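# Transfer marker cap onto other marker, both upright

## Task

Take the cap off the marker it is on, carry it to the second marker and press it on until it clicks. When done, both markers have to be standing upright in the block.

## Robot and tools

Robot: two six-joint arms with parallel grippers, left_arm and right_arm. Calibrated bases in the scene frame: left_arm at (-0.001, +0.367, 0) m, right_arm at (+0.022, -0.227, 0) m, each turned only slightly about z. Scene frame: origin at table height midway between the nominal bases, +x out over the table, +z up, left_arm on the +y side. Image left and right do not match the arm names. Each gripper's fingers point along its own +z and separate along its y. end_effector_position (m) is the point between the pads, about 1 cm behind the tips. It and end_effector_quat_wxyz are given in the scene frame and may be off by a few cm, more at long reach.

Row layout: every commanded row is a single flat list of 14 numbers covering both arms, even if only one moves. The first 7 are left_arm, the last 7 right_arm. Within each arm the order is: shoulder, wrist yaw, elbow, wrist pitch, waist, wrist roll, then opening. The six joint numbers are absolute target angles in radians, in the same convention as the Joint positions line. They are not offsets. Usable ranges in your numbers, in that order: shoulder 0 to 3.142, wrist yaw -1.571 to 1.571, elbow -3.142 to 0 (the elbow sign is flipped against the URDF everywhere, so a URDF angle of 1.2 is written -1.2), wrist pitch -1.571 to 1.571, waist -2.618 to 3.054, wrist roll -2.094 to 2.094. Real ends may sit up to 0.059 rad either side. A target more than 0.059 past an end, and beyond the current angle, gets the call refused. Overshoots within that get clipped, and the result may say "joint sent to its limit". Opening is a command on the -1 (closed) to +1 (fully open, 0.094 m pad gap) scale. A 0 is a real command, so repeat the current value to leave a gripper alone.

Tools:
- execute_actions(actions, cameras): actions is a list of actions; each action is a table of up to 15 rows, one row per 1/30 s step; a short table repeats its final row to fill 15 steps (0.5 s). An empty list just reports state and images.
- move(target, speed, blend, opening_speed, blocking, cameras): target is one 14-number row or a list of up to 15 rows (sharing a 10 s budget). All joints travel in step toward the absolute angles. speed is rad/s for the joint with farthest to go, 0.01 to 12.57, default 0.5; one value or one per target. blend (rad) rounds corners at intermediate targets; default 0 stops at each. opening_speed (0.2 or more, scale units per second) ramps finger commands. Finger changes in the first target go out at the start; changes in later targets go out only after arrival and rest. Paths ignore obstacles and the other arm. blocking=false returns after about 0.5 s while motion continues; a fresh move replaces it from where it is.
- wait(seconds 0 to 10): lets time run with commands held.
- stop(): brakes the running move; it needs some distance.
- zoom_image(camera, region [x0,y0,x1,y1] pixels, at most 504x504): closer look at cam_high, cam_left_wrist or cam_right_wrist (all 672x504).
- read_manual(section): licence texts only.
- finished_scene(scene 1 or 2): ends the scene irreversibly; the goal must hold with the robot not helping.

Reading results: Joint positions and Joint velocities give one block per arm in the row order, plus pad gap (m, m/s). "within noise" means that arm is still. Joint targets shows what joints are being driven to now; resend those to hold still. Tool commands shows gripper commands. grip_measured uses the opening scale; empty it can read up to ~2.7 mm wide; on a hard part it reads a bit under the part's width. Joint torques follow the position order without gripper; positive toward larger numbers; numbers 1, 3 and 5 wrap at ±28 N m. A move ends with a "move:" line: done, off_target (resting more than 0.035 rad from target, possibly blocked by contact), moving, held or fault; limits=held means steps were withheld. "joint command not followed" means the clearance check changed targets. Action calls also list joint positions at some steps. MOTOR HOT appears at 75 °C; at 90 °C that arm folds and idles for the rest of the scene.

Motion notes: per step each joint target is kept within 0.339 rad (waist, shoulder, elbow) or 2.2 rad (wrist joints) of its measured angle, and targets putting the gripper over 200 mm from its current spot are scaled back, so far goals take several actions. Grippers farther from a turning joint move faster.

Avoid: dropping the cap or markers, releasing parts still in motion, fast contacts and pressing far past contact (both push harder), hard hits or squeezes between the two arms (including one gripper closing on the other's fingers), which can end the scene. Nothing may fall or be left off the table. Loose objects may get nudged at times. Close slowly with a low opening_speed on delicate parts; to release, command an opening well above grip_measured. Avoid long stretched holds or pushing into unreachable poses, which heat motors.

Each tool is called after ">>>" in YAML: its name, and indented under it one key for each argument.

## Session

>>> execute_actions:
  actions: []

Scene clock: 0.00 s.
left_arm: end_effector_position=(+0.3778, +0.4041, +0.1220) grip_measured=+1.000 end_effector_quat_wxyz=(+0.651, -0.077, +0.755, +0.006) | right_arm: end_effector_position=(+0.3875, -0.2402, +0.1345) grip_measured=+1.000 end_effector_quat_wxyz=(+0.675, +0.054, +0.733, -0.063)
Joint names: [shoulder, wrist yaw, elbow, wrist pitch, waist, wrist roll]
Joint positions: left_arm=[1.557 -0.03 -0.236 1.168 0.088 -0.098 0.094] | right_arm=[1.544 0.244 -0.175 1.286 0.107 0.001 0.094]
Joint velocities: within noise
Joint torques (N m): no reading
Heat: left arm: 40 °C; right arm: 38 °C.
Joint targets: left_arm=[1.550 -0.031 -0.243 1.173 0.088 -0.097] | right_arm=[1.541 0.244 -0.178 1.280 0.107 0.001]
Tool commands: left_gripper/opening=+1.0 right_gripper/opening=+1.0

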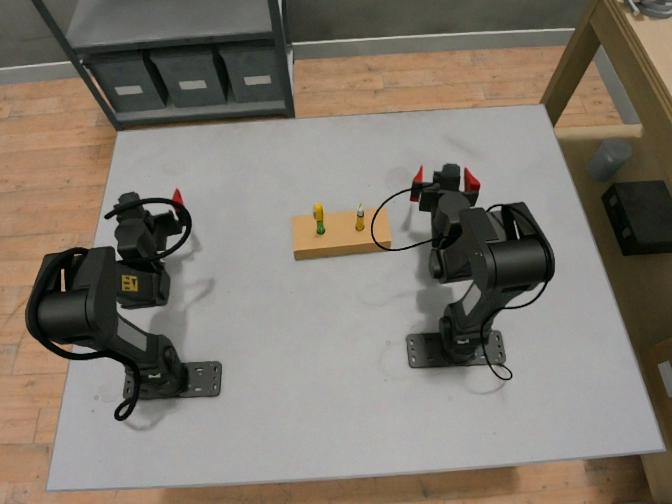

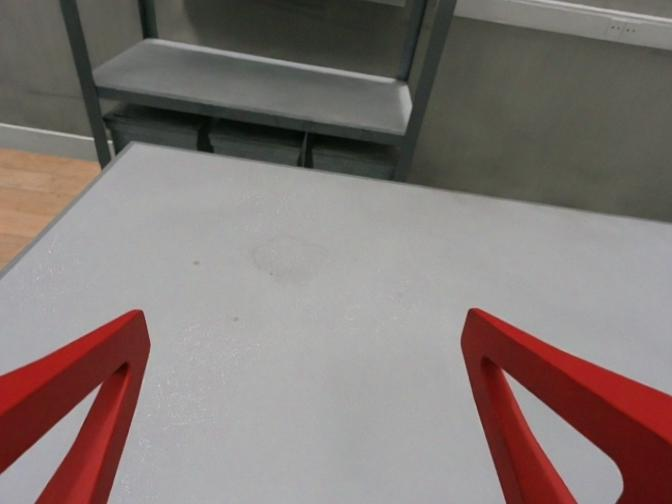

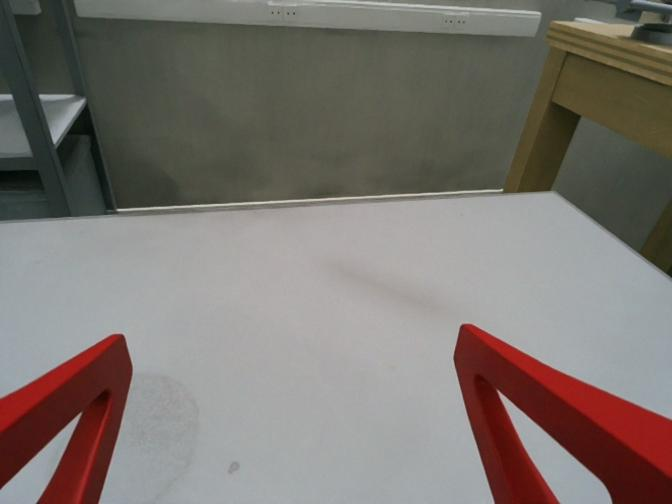

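>>> zoom_image:
  camera: "cam_high"
  region: [280, 185, 410, 275]

>>> zoom_image:
  camera: "cam_high"
  region: [300, 190, 380, 250]

Scaled by 3.877.

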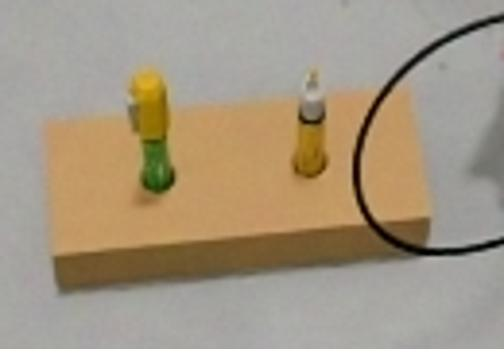

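Scaled by 6.300.

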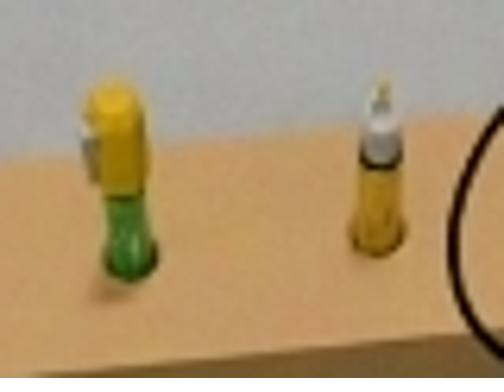

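>>> move:
  target:
    - [0.705, 0.0, -0.492, -0.188, -0.25, 0.0, 0.0, 0.605, 0.0, -0.652, -0.647, 0.20, 0.0, 0.0]
    - [0.705, 0.0, -0.492, -0.188, -0.81, 0.0, 0.0, 0.605, 0.0, -0.652, -0.647, 0.63, 0.0, 0.0]
  speed: 1.1
  blend: [0.15, 0]

>>> zoom_image:
  camera: "cam_left_wrist"
  region: [180, 60, 480, 330]

>>> zoom_image:
  camera: "cam_right_wrist"
  region: [100, 40, 480, 330]

Scene clock: 3.90 s.
left_arm: end_effector_position=(+0.2033, +0.1515, +0.1806) grip_measured=+0.002 end_effector_quat_wxyz=(+0.487, +0.331, +0.779, -0.215) | right_arm: end_effector_position=(+0.2286, -0.0866, +0.1870) grip_measured=+0.003 end_effector_quat_wxyz=(+0.435, -0.260, +0.852, +0.132)
Joint names: [shoulder, wrist yaw, elbow, wrist pitch, waist, wrist roll]
Joint positions: left_arm=[0.717 0.003 -0.462 -0.194 -0.806 -0.011 0.047] | right_arm=[0.613 0.003 -0.622 -0.635 0.622 0.001 0.047]
Joint velocities: within noise
Joint torques (N m): left_arm=[-1.2 -0.05 -10.04 1.82 -0.24 0.12] | right_arm=[0.1 -0.02 -9.03 1.78 0.66 -0.02]
Heat: left arm: 41 °C; right arm: 39 °C.
Joint targets: left_arm=[0.705 0.000 -0.492 -0.188 -0.810 0.000] | right_arm=[0.605 0.000 -0.652 -0.647 0.630 0.000]
move: done

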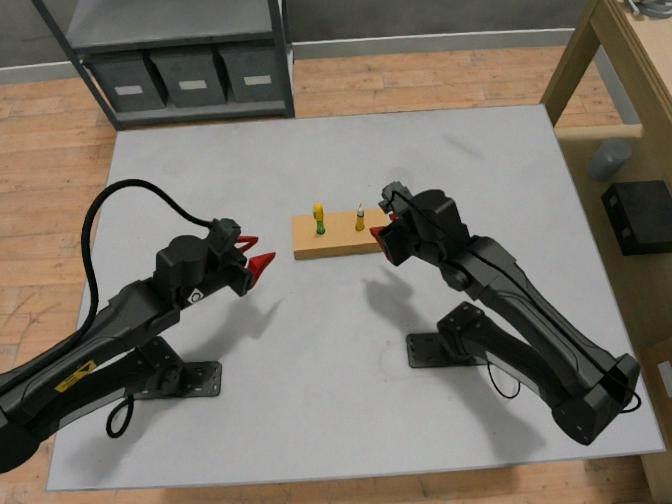

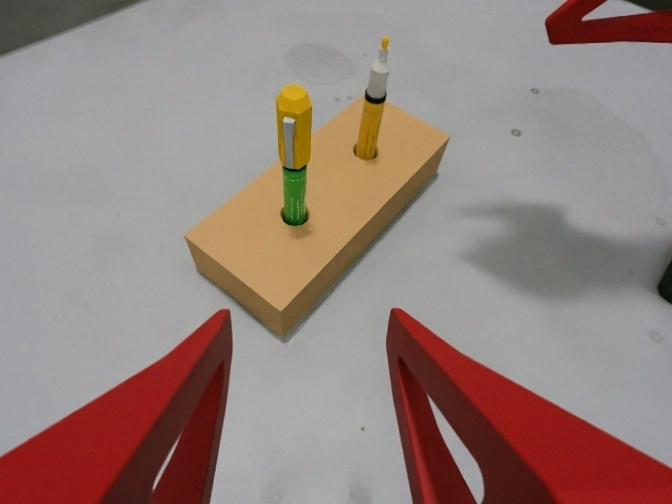

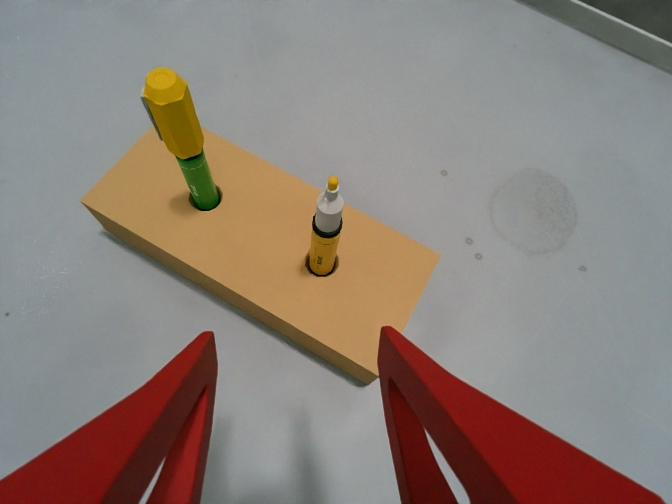

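Scaled by 1.680.

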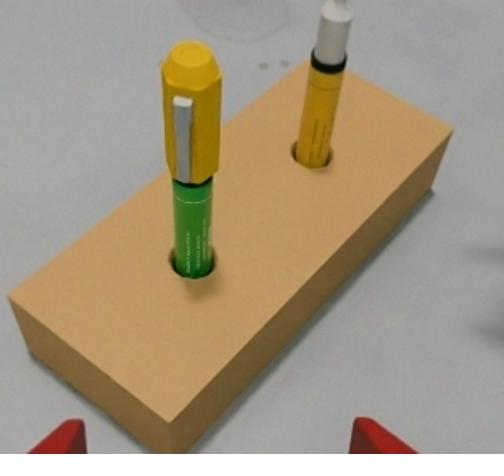

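Scaled by 1.326.

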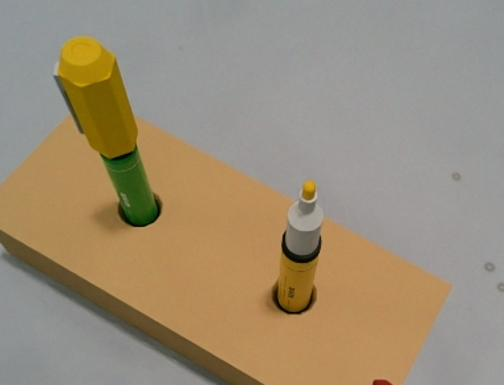

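>>> zoom_image:
  camera: "cam_left_wrist"
  region: [260, 75, 330, 180]

>>> zoom_image:
  camera: "cam_left_wrist"
  region: [260, 150, 340, 240]

>>> zoom_image:
  camera: "cam_right_wrist"
  region: [130, 60, 210, 170]

>>> zoom_image:
  camera: "cam_right_wrist"
  region: [160, 140, 240, 230]

Scaled by 4.800.

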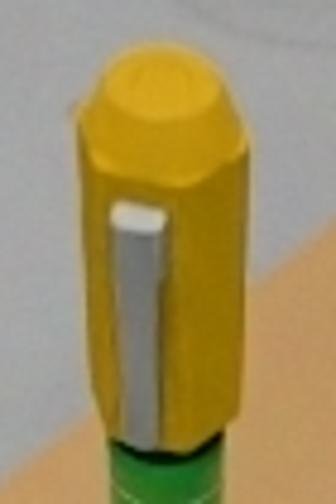

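Scaled by 5.600.

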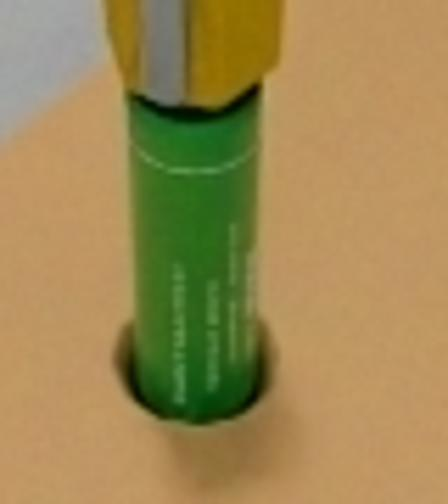

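Scaled by 4.582.

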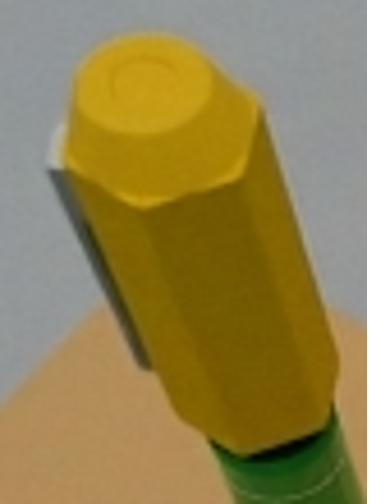

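Scaled by 5.600.

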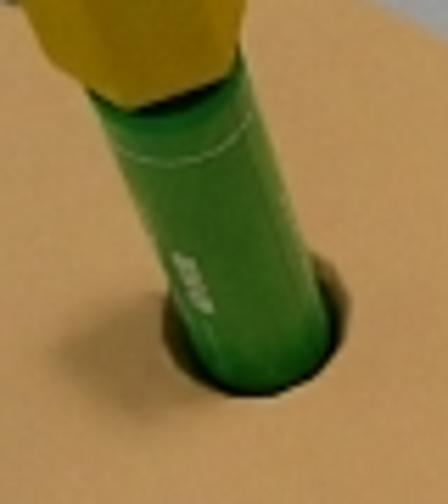

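>>> execute_actions:
  actions: []

Scene clock: 11.87 s.
left_arm: end_effector_position=(+0.2033, +0.1516, +0.1804) grip_measured=+0.002 end_effector_quat_wxyz=(+0.487, +0.331, +0.779, -0.214) | right_arm: end_effector_position=(+0.2285, -0.0866, +0.1869) grip_measured=+0.003 end_effector_quat_wxyz=(+0.435, -0.260, +0.852, +0.132)
Joint names: [shoulder, wrist yaw, elbow, wrist pitch, waist, wrist roll]
Joint positions: left_arm=[0.717 0.003 -0.462 -0.195 -0.806 -0.011 0.047] | right_arm=[0.613 0.003 -0.622 -0.635 0.622 0.001 0.047]
Joint velocities: within noise
Joint torques (N m): left_arm=[-1.21 -0.04 -10.03 1.81 -0.25 0.11] | right_arm=[0.1 -0.01 -9.03 1.79 0.66 -0.02]
Heat: left arm: 42 °C; right arm: 41 °C.
Joint targets: left_arm=[0.705 0.000 -0.492 -0.188 -0.810 0.000] | right_arm=[0.605 0.000 -0.652 -0.647 0.630 0.000]
Tool commands: left_gripper/opening=+0.0 right_gripper/opening=+0.0

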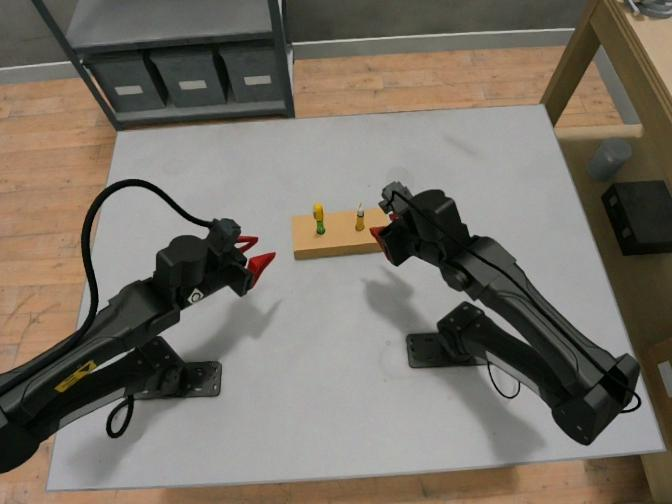

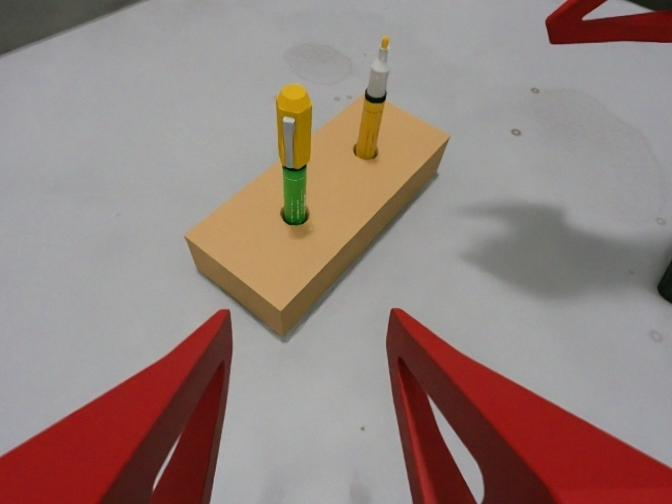

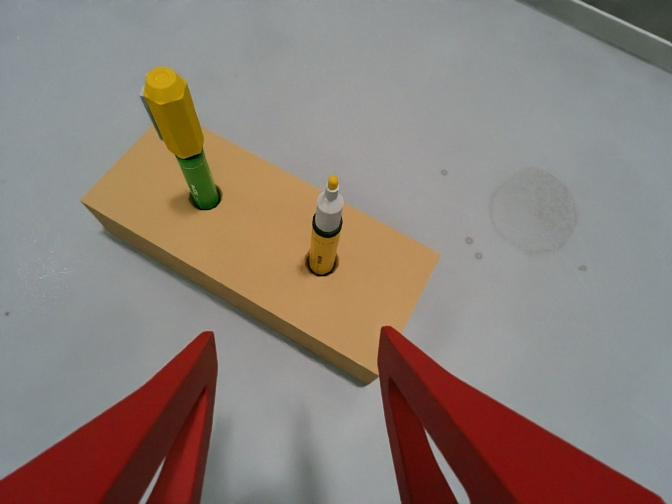

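>>> zoom_image:
  camera: "cam_left_wrist"
  region: [250, 70, 340, 240]

>>> zoom_image:
  camera: "cam_right_wrist"
  region: [120, 50, 240, 220]

Scaled by 2.965.

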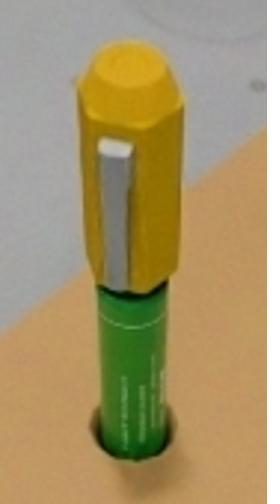

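Scaled by 2.965.

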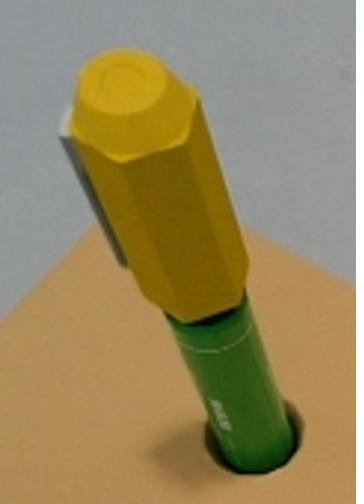

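>>> zoom_image:
  camera: "cam_left_wrist"
  region: [265, 80, 325, 125]

>>> zoom_image:
  camera: "cam_right_wrist"
  region: [130, 60, 210, 120]

>>> zoom_image:
  camera: "cam_left_wrist"
  region: [265, 120, 325, 180]

>>> zoom_image:
  camera: "cam_right_wrist"
  region: [140, 100, 220, 170]

Scaled by 8.400.

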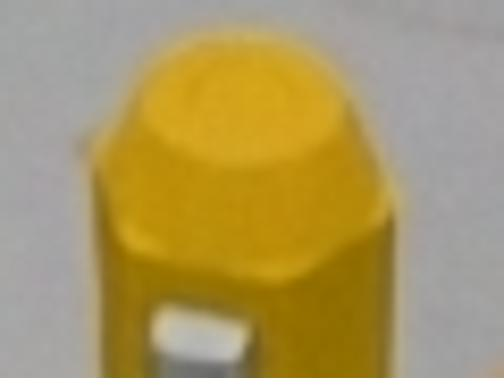

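Scaled by 6.300.

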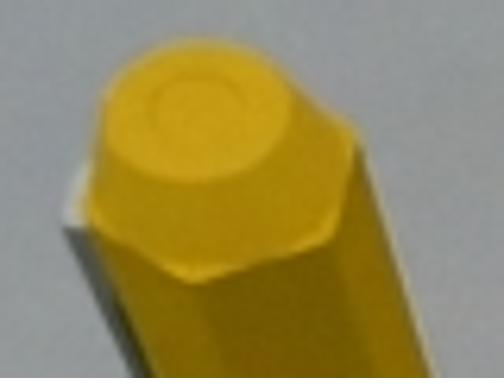

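Scaled by 8.400.

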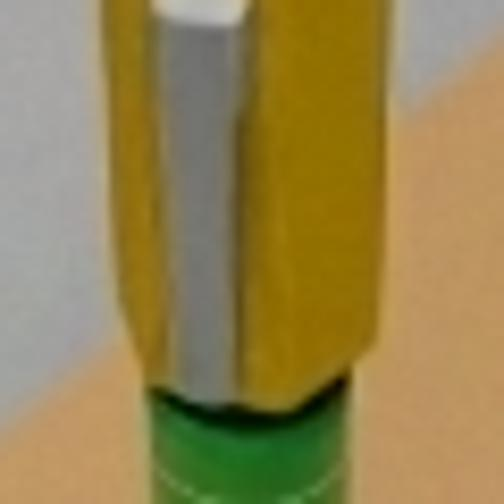

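Scaled by 6.300.

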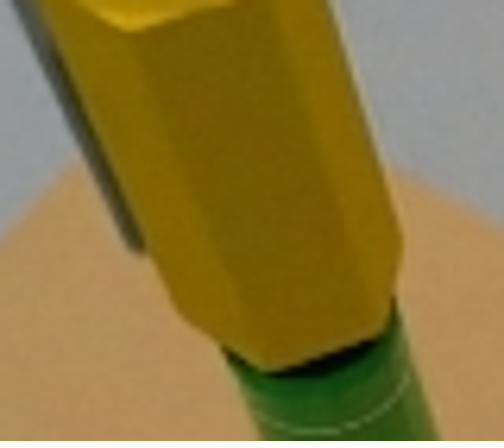

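>>> move:
  target: [1.964, -0.71, -0.413, 1.346, -1.140, -0.13, 0.0, 0.605, 0, -0.652, -0.647, 0.63, 0, 0.0]
  speed: 1.0

Scene clock: 21.37 s.
left_arm: end_effector_position=(+0.2652, +0.0620, +0.0752) grip_measured=+0.002 end_effector_quat_wxyz=(+0.632, +0.175, +0.745, -0.127) | right_arm: end_effector_position=(+0.2285, -0.0867, +0.1868) grip_measured=+0.003 end_effector_quat_wxyz=(+0.435, -0.260, +0.852, +0.132)
Joint names: [shoulder, wrist yaw, elbow, wrist pitch, waist, wrist roll]
Joint positions: left_arm=[1.951 -0.702 -0.416 1.309 -1.137 -0.114 0.047] | right_arm=[0.613 0.003 -0.622 -0.635 0.622 0.001 0.047]
Joint velocities: within noise
Joint torques (N m): left_arm=[-4.85 -0.17 -2.86 2.03 -0.23 -0.19] | right_arm=[0.1 -0.02 -9.03 1.8 0.68 -0.03]
Heat: left arm: 43 °C; right arm: 43 °C.
Joint targets: left_arm=[1.964 -0.710 -0.413 1.346 -1.140 -0.130] | right_arm=[0.605 0.000 -0.652 -0.647 0.630 0.000]
move: off_target (left_arm); left_arm: the wrist pitch is farthest, 0.037 rad from its target

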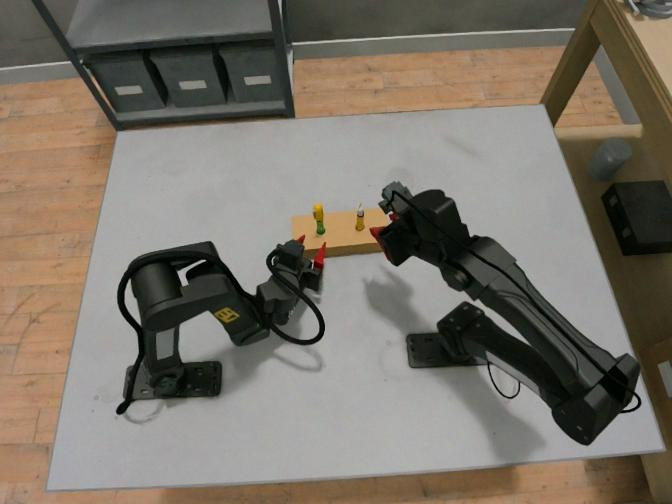

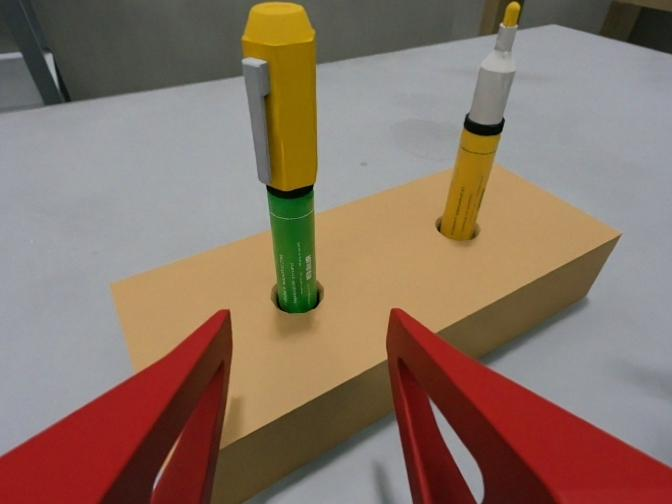

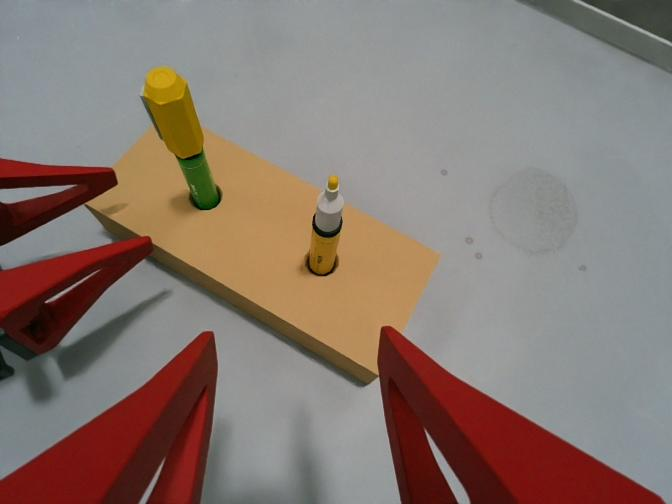

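>>> move:
  target: [2.036, -0.614, -0.623, 1.211, -1.0205, -0.14, 0.0, 0.605, 0, -0.652, -0.647, 0.63, 0, 0.0]
  speed: 0.4
  cameras: ["cam_left_wrist", "cam_right_wrist"]

Scene clock: 23.73 s.
left_arm: end_effector_position=(+0.3171, +0.0411, +0.0818) grip_measured=+0.002 end_effector_quat_wxyz=(+0.634, +0.148, +0.748, -0.131) | right_arm: end_effector_position=(+0.2285, -0.0867, +0.1868) grip_measured=+0.003 end_effector_quat_wxyz=(+0.435, -0.260, +0.852, +0.132)
Joint names: [shoulder, wrist yaw, elbow, wrist pitch, waist, wrist roll]
Joint positions: left_arm=[2.017 -0.622 -0.608 1.209 -1.022 -0.126 0.047] | right_arm=[0.613 0.003 -0.622 -0.635 0.622 0.001 0.047]
Joint velocities: within noise
Joint torques (N m): left_arm=[-5.52 0 -5.34 1.73 0.23 -0.18] | right_arm=[0.1 -0.02 -9.03 1.8 0.66 -0.02]
Heat: left arm: 43 °C; right arm: 43 °C.
Joint targets: left_arm=[2.036 -0.614 -0.623 1.211 -1.021 -0.140] | right_arm=[0.605 0.000 -0.652 -0.647 0.630 0.000]
move: done
Images, in order (width x height): cam_left_wrist 672x504, cam_right_wrist 672x504.

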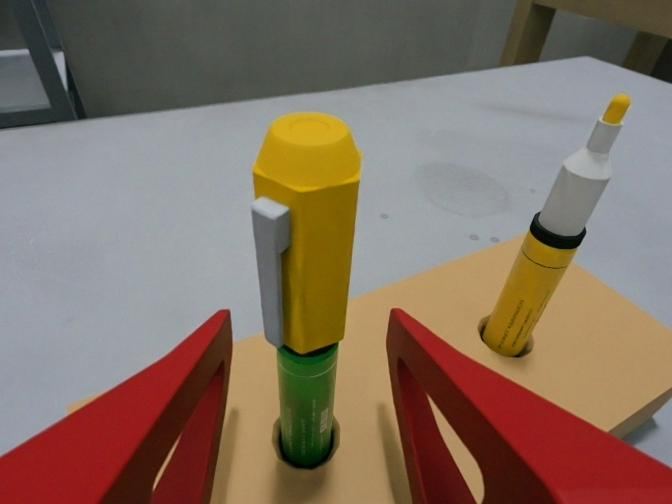

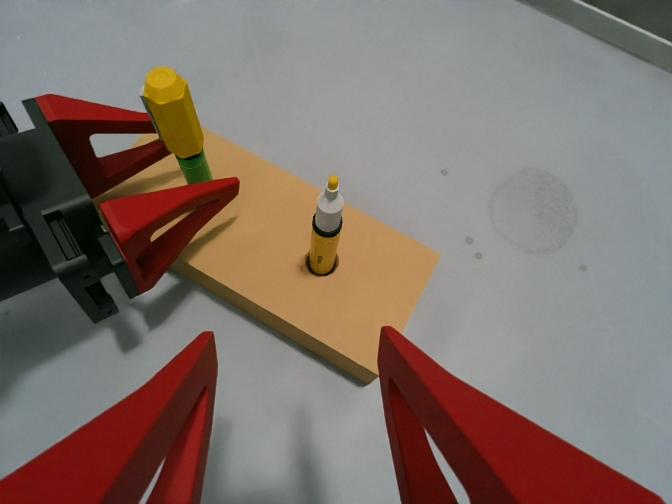

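>>> move:
  target:
    - [2.036, -0.614, -0.623, 1.186, -1.0205, -0.14, 0.0, 0.605, 0, -0.652, -0.647, 0.63, 0, 0.0]
    - [2.036, -0.614, -0.623, 1.186, -1.0205, -0.14, -0.85, 0.605, 0, -0.652, -0.647, 0.63, 0, 0.0]
  speed: 0.4
  opening_speed: 0.6
  cameras: ["cam_left_wrist", "cam_right_wrist"]

Scene clock: 28.37 s.
left_arm: end_effector_position=(+0.3164, +0.0418, +0.0764) grip_measured=-0.683 end_effector_quat_wxyz=(+0.627, +0.154, +0.753, -0.124) | right_arm: end_effector_position=(+0.2285, -0.0867, +0.1868) grip_measured=+0.003 end_effector_quat_wxyz=(+0.435, -0.260, +0.852, +0.132)
Joint names: [shoulder, wrist yaw, elbow, wrist pitch, waist, wrist roll]
Joint positions: left_arm=[2.017 -0.62 -0.608 1.184 -1.022 -0.127 0.015] | right_arm=[0.613 0.003 -0.622 -0.635 0.622 0.001 0.047]
Joint velocities: within noise
Joint torques (N m): left_arm=[-5.5 -0.03 -5.34 1.74 0.18 -0.19] | right_arm=[0.1 -0.01 -9.03 1.8 0.66 -0.02]
Heat: left arm: 43 °C; right arm: 43 °C.
Joint targets: left_arm=[2.036 -0.614 -0.623 1.186 -1.021 -0.140] | right_arm=[0.605 0.000 -0.652 -0.647 0.630 0.000]
move: done
Images, in order (width x height): cam_left_wrist 672x504, cam_right_wrist 672x504.

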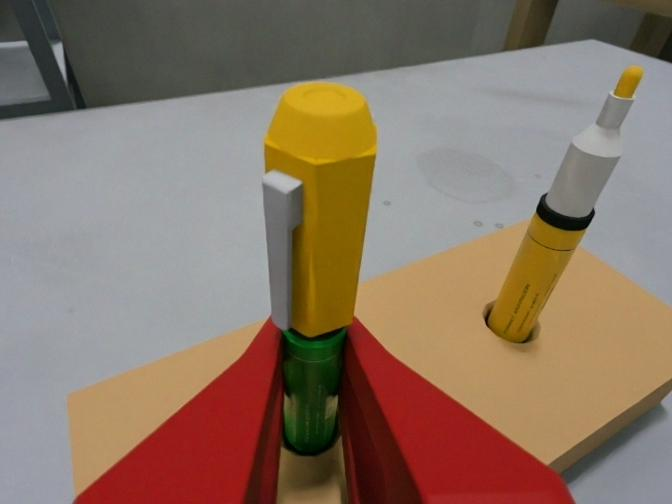

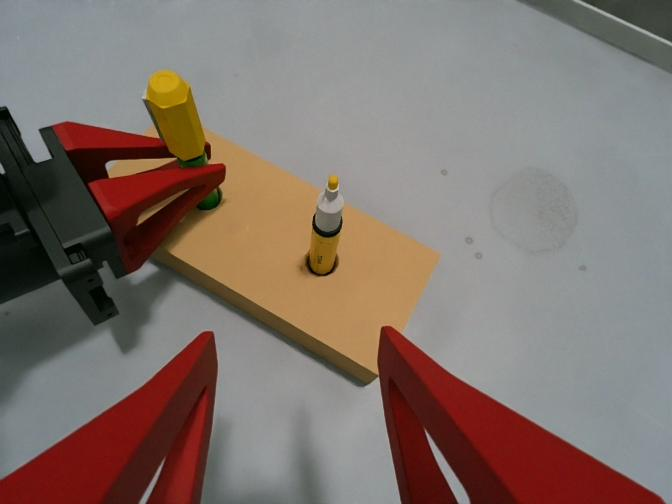

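>>> zoom_image:
  camera: "cam_left_wrist"
  region: [240, 70, 400, 230]

>>> zoom_image:
  camera: "cam_left_wrist"
  region: [240, 220, 400, 380]

Scaled by 3.150.

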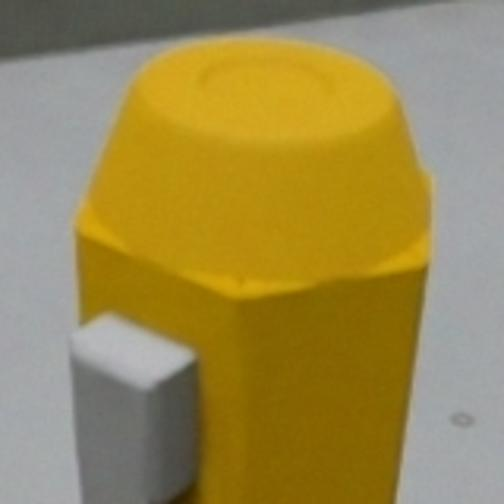

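Scaled by 3.150.

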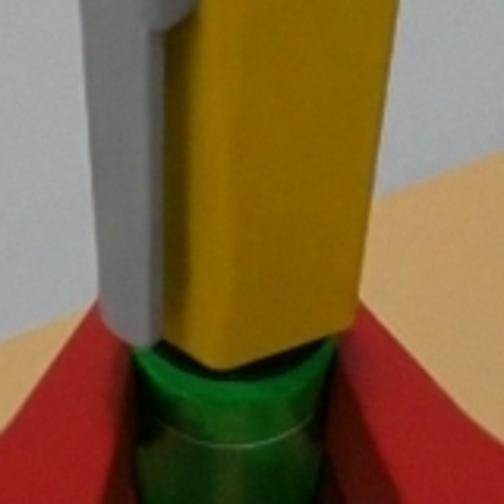

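>>> zoom_image:
  camera: "cam_right_wrist"
  region: [130, 60, 230, 160]

Scaled by 5.040.

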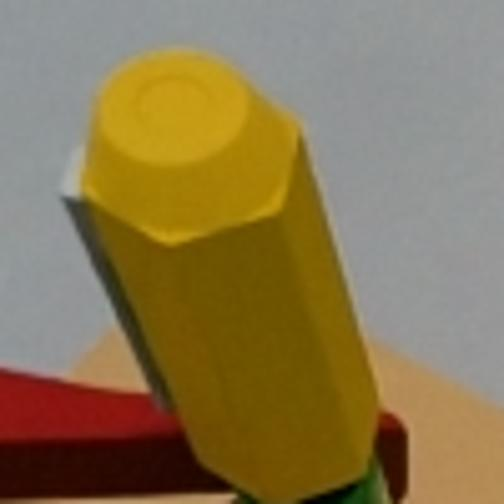

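>>> move:
  target:
    - [1.9685, -0.414, -0.5435, 1.19, -0.9497, -0.073, -0.85, 0.605, 0, -0.652, -0.647, 0.63, 0, 0.0]
    - [1.9456, -0.214, -0.5186, 1.19, -0.8775, -0.030, -0.85, 0.605, 0, -0.652, -0.647, 0.63, 0, 0.0]
    - [1.938, -0.014, -0.5107, 1.19, -0.8027, 0.014, -0.85, 0.605, 0, -0.652, -0.647, 0.63, 0, 0.0]
    - [1.974, 0.186, -0.5583, 1.19, -0.7280, 0.058, -0.85, 0.605, 0, -0.652, -0.647, 0.63, 0, 0.0]
    - [1.997, 0.386, -0.5838, 1.188, -0.6558, 0.101, -0.85, 0.709, 0, -0.622, -0.493, 0.681, 0, 0.0]
    - [2.0345, 0.586, -0.6273, 1.178, -0.5889, 0.140, -0.85, 0.813, 0, -0.592, -0.339, 0.732, 0, 0.0]
    - [2.0414, 0.616, -0.6356, 1.176, -0.5795, 0.145, -0.85, 0.917, 0, -0.562, -0.185, 0.783, 0, 0.0]
  speed: 0.6
  blend: 0.04

Scene clock: 36.13 s.
left_arm: end_effector_position=(+0.3160, +0.0376, +0.0767) grip_measured=-0.684 end_effector_quat_wxyz=(+0.530, +0.435, +0.634, -0.357) | right_arm: end_effector_position=(+0.2600, -0.0053, +0.1788) grip_measured=+0.003 end_effector_quat_wxyz=(+0.464, -0.316, +0.808, +0.181)
Joint names: [shoulder, wrist yaw, elbow, wrist pitch, waist, wrist roll]
Joint positions: left_arm=[2.02 0.595 -0.614 1.184 -0.579 0.134 0.015] | right_arm=[0.919 0.003 -0.582 -0.193 0.776 0.001 0.047]
Joint velocities: within noise
Joint torques (N m): left_arm=[-5.33 0.29 -6.04 1.66 0.05 0.1] | right_arm=[-1.87 -0.02 -5.15 2.05 0.65 -0.02]
Heat: left arm: 44 °C; right arm: 44 °C.
Joint targets: left_arm=[2.041 0.616 -0.636 1.176 -0.580 0.145] | right_arm=[0.917 0.000 -0.562 -0.185 0.783 0.000]
move: done

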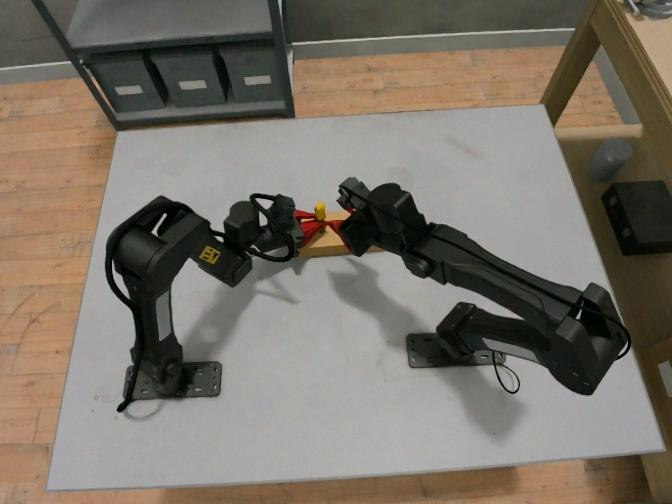

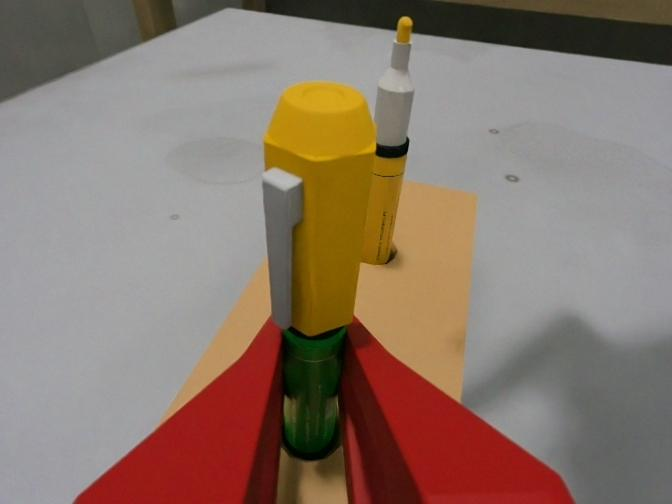

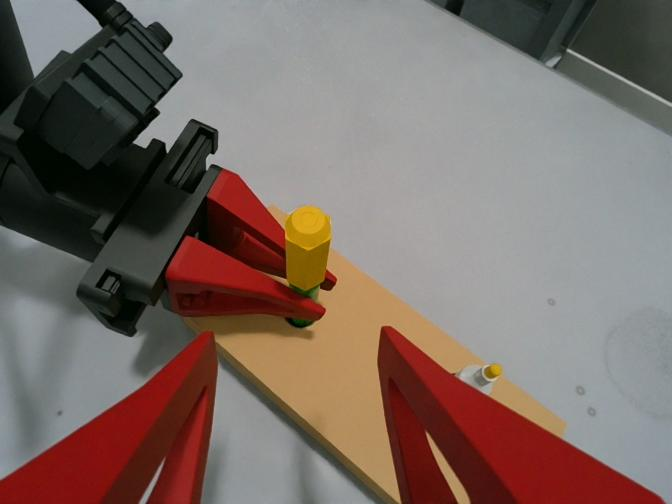

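>>> zoom_image:
  camera: "cam_right_wrist"
  region: [260, 180, 360, 340]

>>> zoom_image:
  camera: "cam_high"
  region: [220, 160, 420, 290]

Scaled by 3.150.

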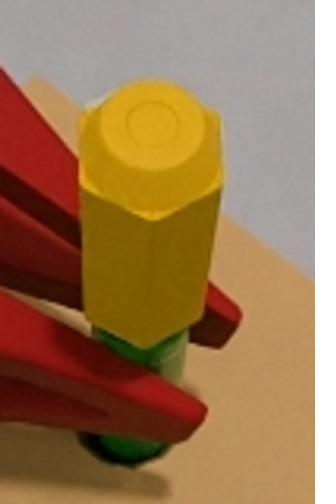

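Scaled by 2.520.

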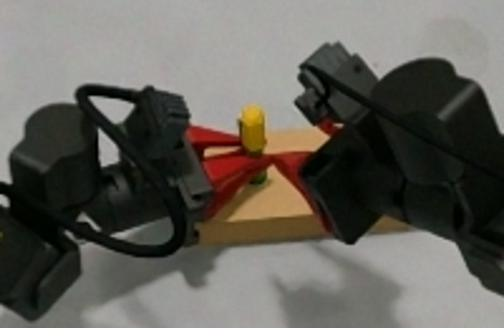

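>>> move:
  target: [2.041, 0.616, -0.636, 1.176, -0.580, 0.145, -0.85, 1.346, 0, -0.620, 0.230, 0.7565, 0, -0.2]
  speed: 0.45
  cameras: ["cam_left_wrist", "cam_right_wrist"]

Scene clock: 41.53 s.
left_arm: end_effector_position=(+0.3162, +0.0377, +0.0768) grip_measured=-0.684 end_effector_quat_wxyz=(+0.530, +0.435, +0.634, -0.358) | right_arm: end_effector_position=(+0.3134, +0.0374, +0.1262) grip_measured=-0.198 end_effector_quat_wxyz=(+0.464, -0.311, +0.810, +0.177)
Joint names: [shoulder, wrist yaw, elbow, wrist pitch, waist, wrist roll]
Joint positions: left_arm=[2.02 0.597 -0.614 1.184 -0.578 0.134 0.015] | right_arm=[1.339 0.005 -0.587 0.221 0.763 0.001 0.038]
Joint velocities: within noise
Joint torques (N m): left_arm=[-5.39 0.28 -6.02 1.65 0.01 0.12] | right_arm=[-4.36 -0.03 -8.88 2.07 -0.69 -0.02]
Heat: left arm: 44 °C; right arm: 43 °C.
Joint targets: left_arm=[2.041 0.616 -0.636 1.176 -0.580 0.145] | right_arm=[1.346 0.000 -0.620 0.230 0.757 0.000]
move: done
Images, in order (width x height): cam_left_wrist 672x504, cam_right_wrist 672x504.

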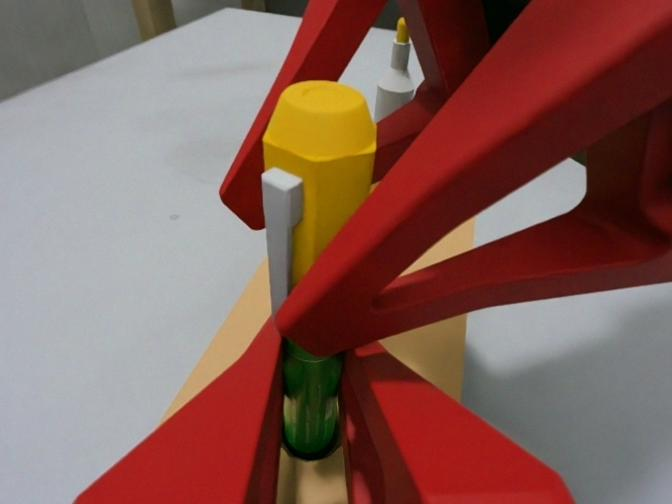

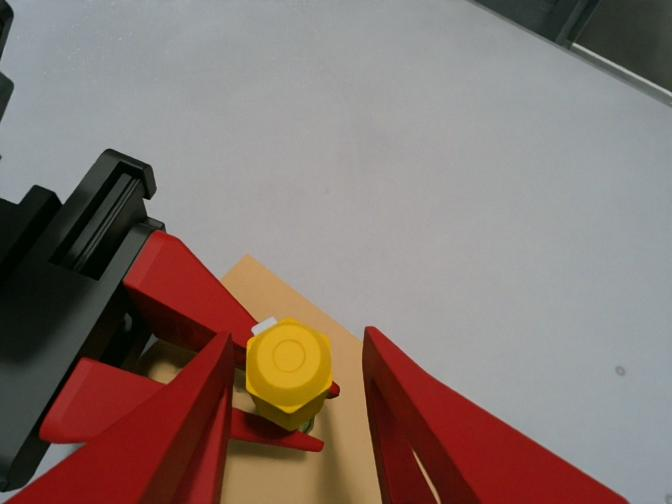

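>>> move:
  target:
    - [2.041, 0.616, -0.636, 1.176, -0.580, 0.145, -0.85, 1.311, 0, -0.620, 0.230, 0.7565, 0, -0.2]
    - [2.041, 0.616, -0.636, 1.176, -0.580, 0.145, -0.5, 1.311, 0, -0.620, 0.230, 0.7565, 0, -0.2]
    - [2.041, 0.616, -0.636, 1.176, -0.580, 0.145, -0.5, 1.311, 0, -0.620, 0.230, 0.7565, 0, -0.85]
  speed: 0.4
  opening_speed: 0.5
  cameras: ["cam_left_wrist", "cam_right_wrist"]

Scene clock: 45.83 s.
left_arm: end_effector_position=(+0.3160, +0.0373, +0.0758) grip_measured=-0.502 end_effector_quat_wxyz=(+0.527, +0.435, +0.635, -0.358) | right_arm: end_effector_position=(+0.3134, +0.0376, +0.1292) grip_measured=-0.633 end_effector_quat_wxyz=(+0.468, -0.310, +0.808, +0.179)
Joint names: [shoulder, wrist yaw, elbow, wrist pitch, waist, wrist roll]
Joint positions: left_arm=[2.02 0.6 -0.617 1.174 -0.578 0.134 0.023] | right_arm=[1.332 0.003 -0.587 0.223 0.763 0.001 0.017]
Joint velocities: within noise
Joint torques (N m): left_arm=[-5.35 0.26 -5.71 1.76 -0.05 0.11] | right_arm=[-6.57 -0.02 -8.91 2.07 -0.7 -0.02]
Heat: left arm: 44 °C; right arm: 43 °C.
Joint targets: left_arm=[2.041 0.616 -0.636 1.176 -0.580 0.145] | right_arm=[1.311 0.000 -0.620 0.230 0.757 0.000]
move: done
Images, in order (width x height): cam_left_wrist 672x504, cam_right_wrist 672x504.

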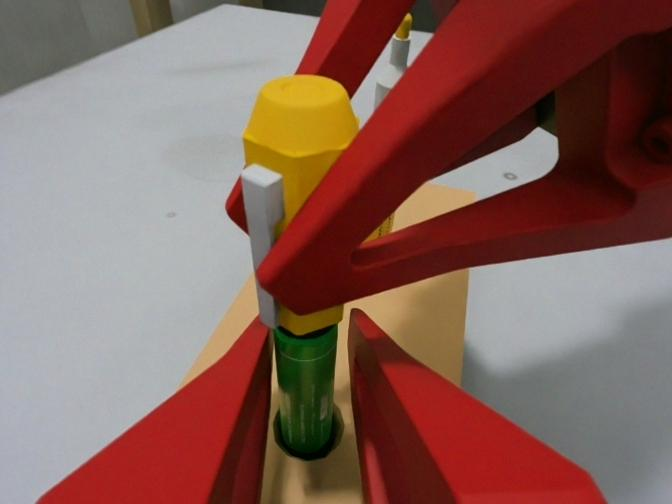

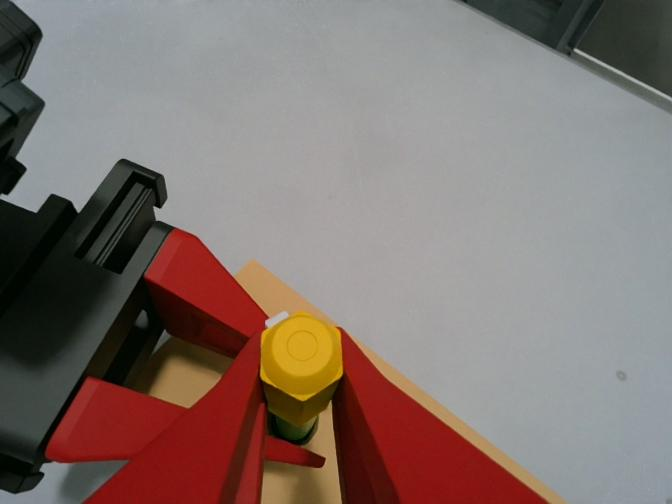

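>>> move:
  target:
    - [2.041, 0.616, -0.636, 1.176, -0.580, 0.145, -0.9, 1.311, 0, -0.620, 0.230, 0.7565, 0, -0.9]
    - [2.041, 0.616, -0.636, 0.82, -0.580, 0.145, -0.9, 1.311, 0, -0.640, 0.230, 0.7565, 0, -0.9]
    - [2.041, 0.616, -0.636, 0.80, -0.580, 0.145, -0.9, 1.222, 0, -0.766, 0.385, 0.7565, 0, -0.9]
  speed: [0.4, 0.5, 0.15]
  opening_speed: 0.6
  cameras: ["cam_high", "cam_left_wrist", "cam_right_wrist"]

Scene clock: 50.67 s.
left_arm: end_effector_position=(+0.3187, +0.0346, +0.0715) grip_measured=-0.683 end_effector_quat_wxyz=(+0.495, +0.439, +0.653, -0.369) | right_arm: end_effector_position=(+0.3375, +0.0549, +0.2854) grip_measured=-0.633 end_effector_quat_wxyz=(+0.630, -0.261, +0.692, +0.238)
Joint names: [shoulder, wrist yaw, elbow, wrist pitch, waist, wrist roll]
Joint positions: left_arm=[1.997 0.633 -0.663 1.032 -0.569 0.132 0.015] | right_arm=[1.224 0.008 -0.752 0.377 0.757 0 0.017]
Joint velocities: within noise
Joint torques (N m): left_arm=[-3.7 -0.09 -1.81 -0.49 -0.81 0.11] | right_arm=[-4.66 -0.05 -7.91 2.21 -0.14 -0.02]
Heat: left arm: 44 °C; right arm: 43 °C.
Joint targets: left_arm=[2.041 0.616 -0.636 0.800 -0.580 0.145] | right_arm=[1.222 0.000 -0.766 0.385 0.756 0.000]
move: off_target (left_arm); left_arm: the wrist pitch is farthest, 0.232 rad from its target

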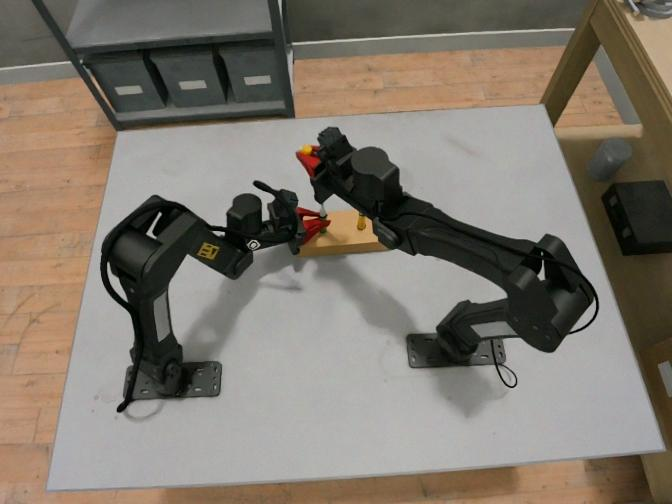

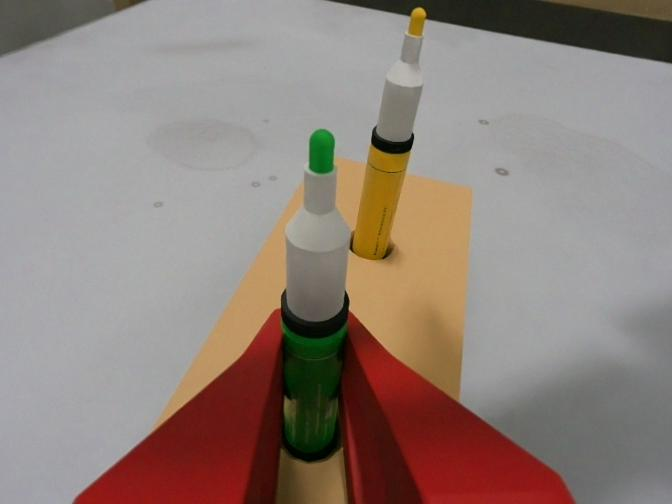

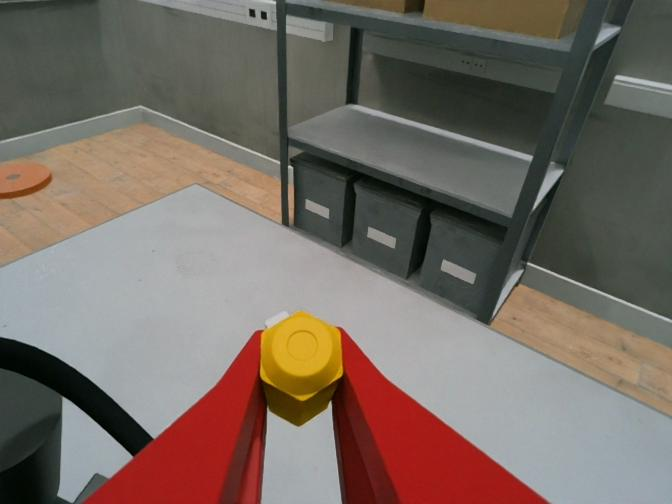

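>>> zoom_image:
  camera: "cam_high"
  region: [290, 180, 410, 270]

>>> zoom_image:
  camera: "cam_left_wrist"
  region: [250, 0, 450, 270]

Scaled by 4.200.

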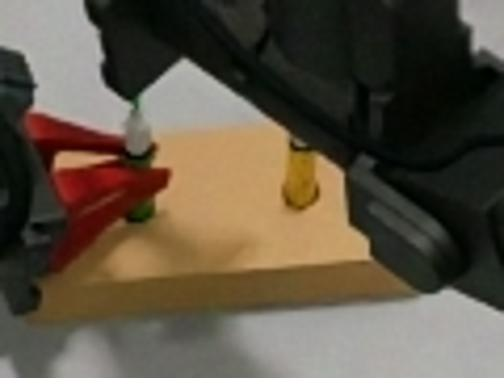

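Scaled by 1.867.

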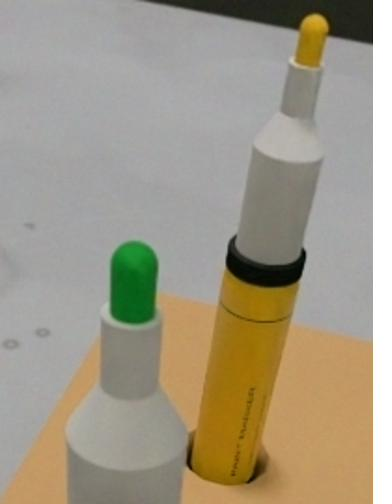

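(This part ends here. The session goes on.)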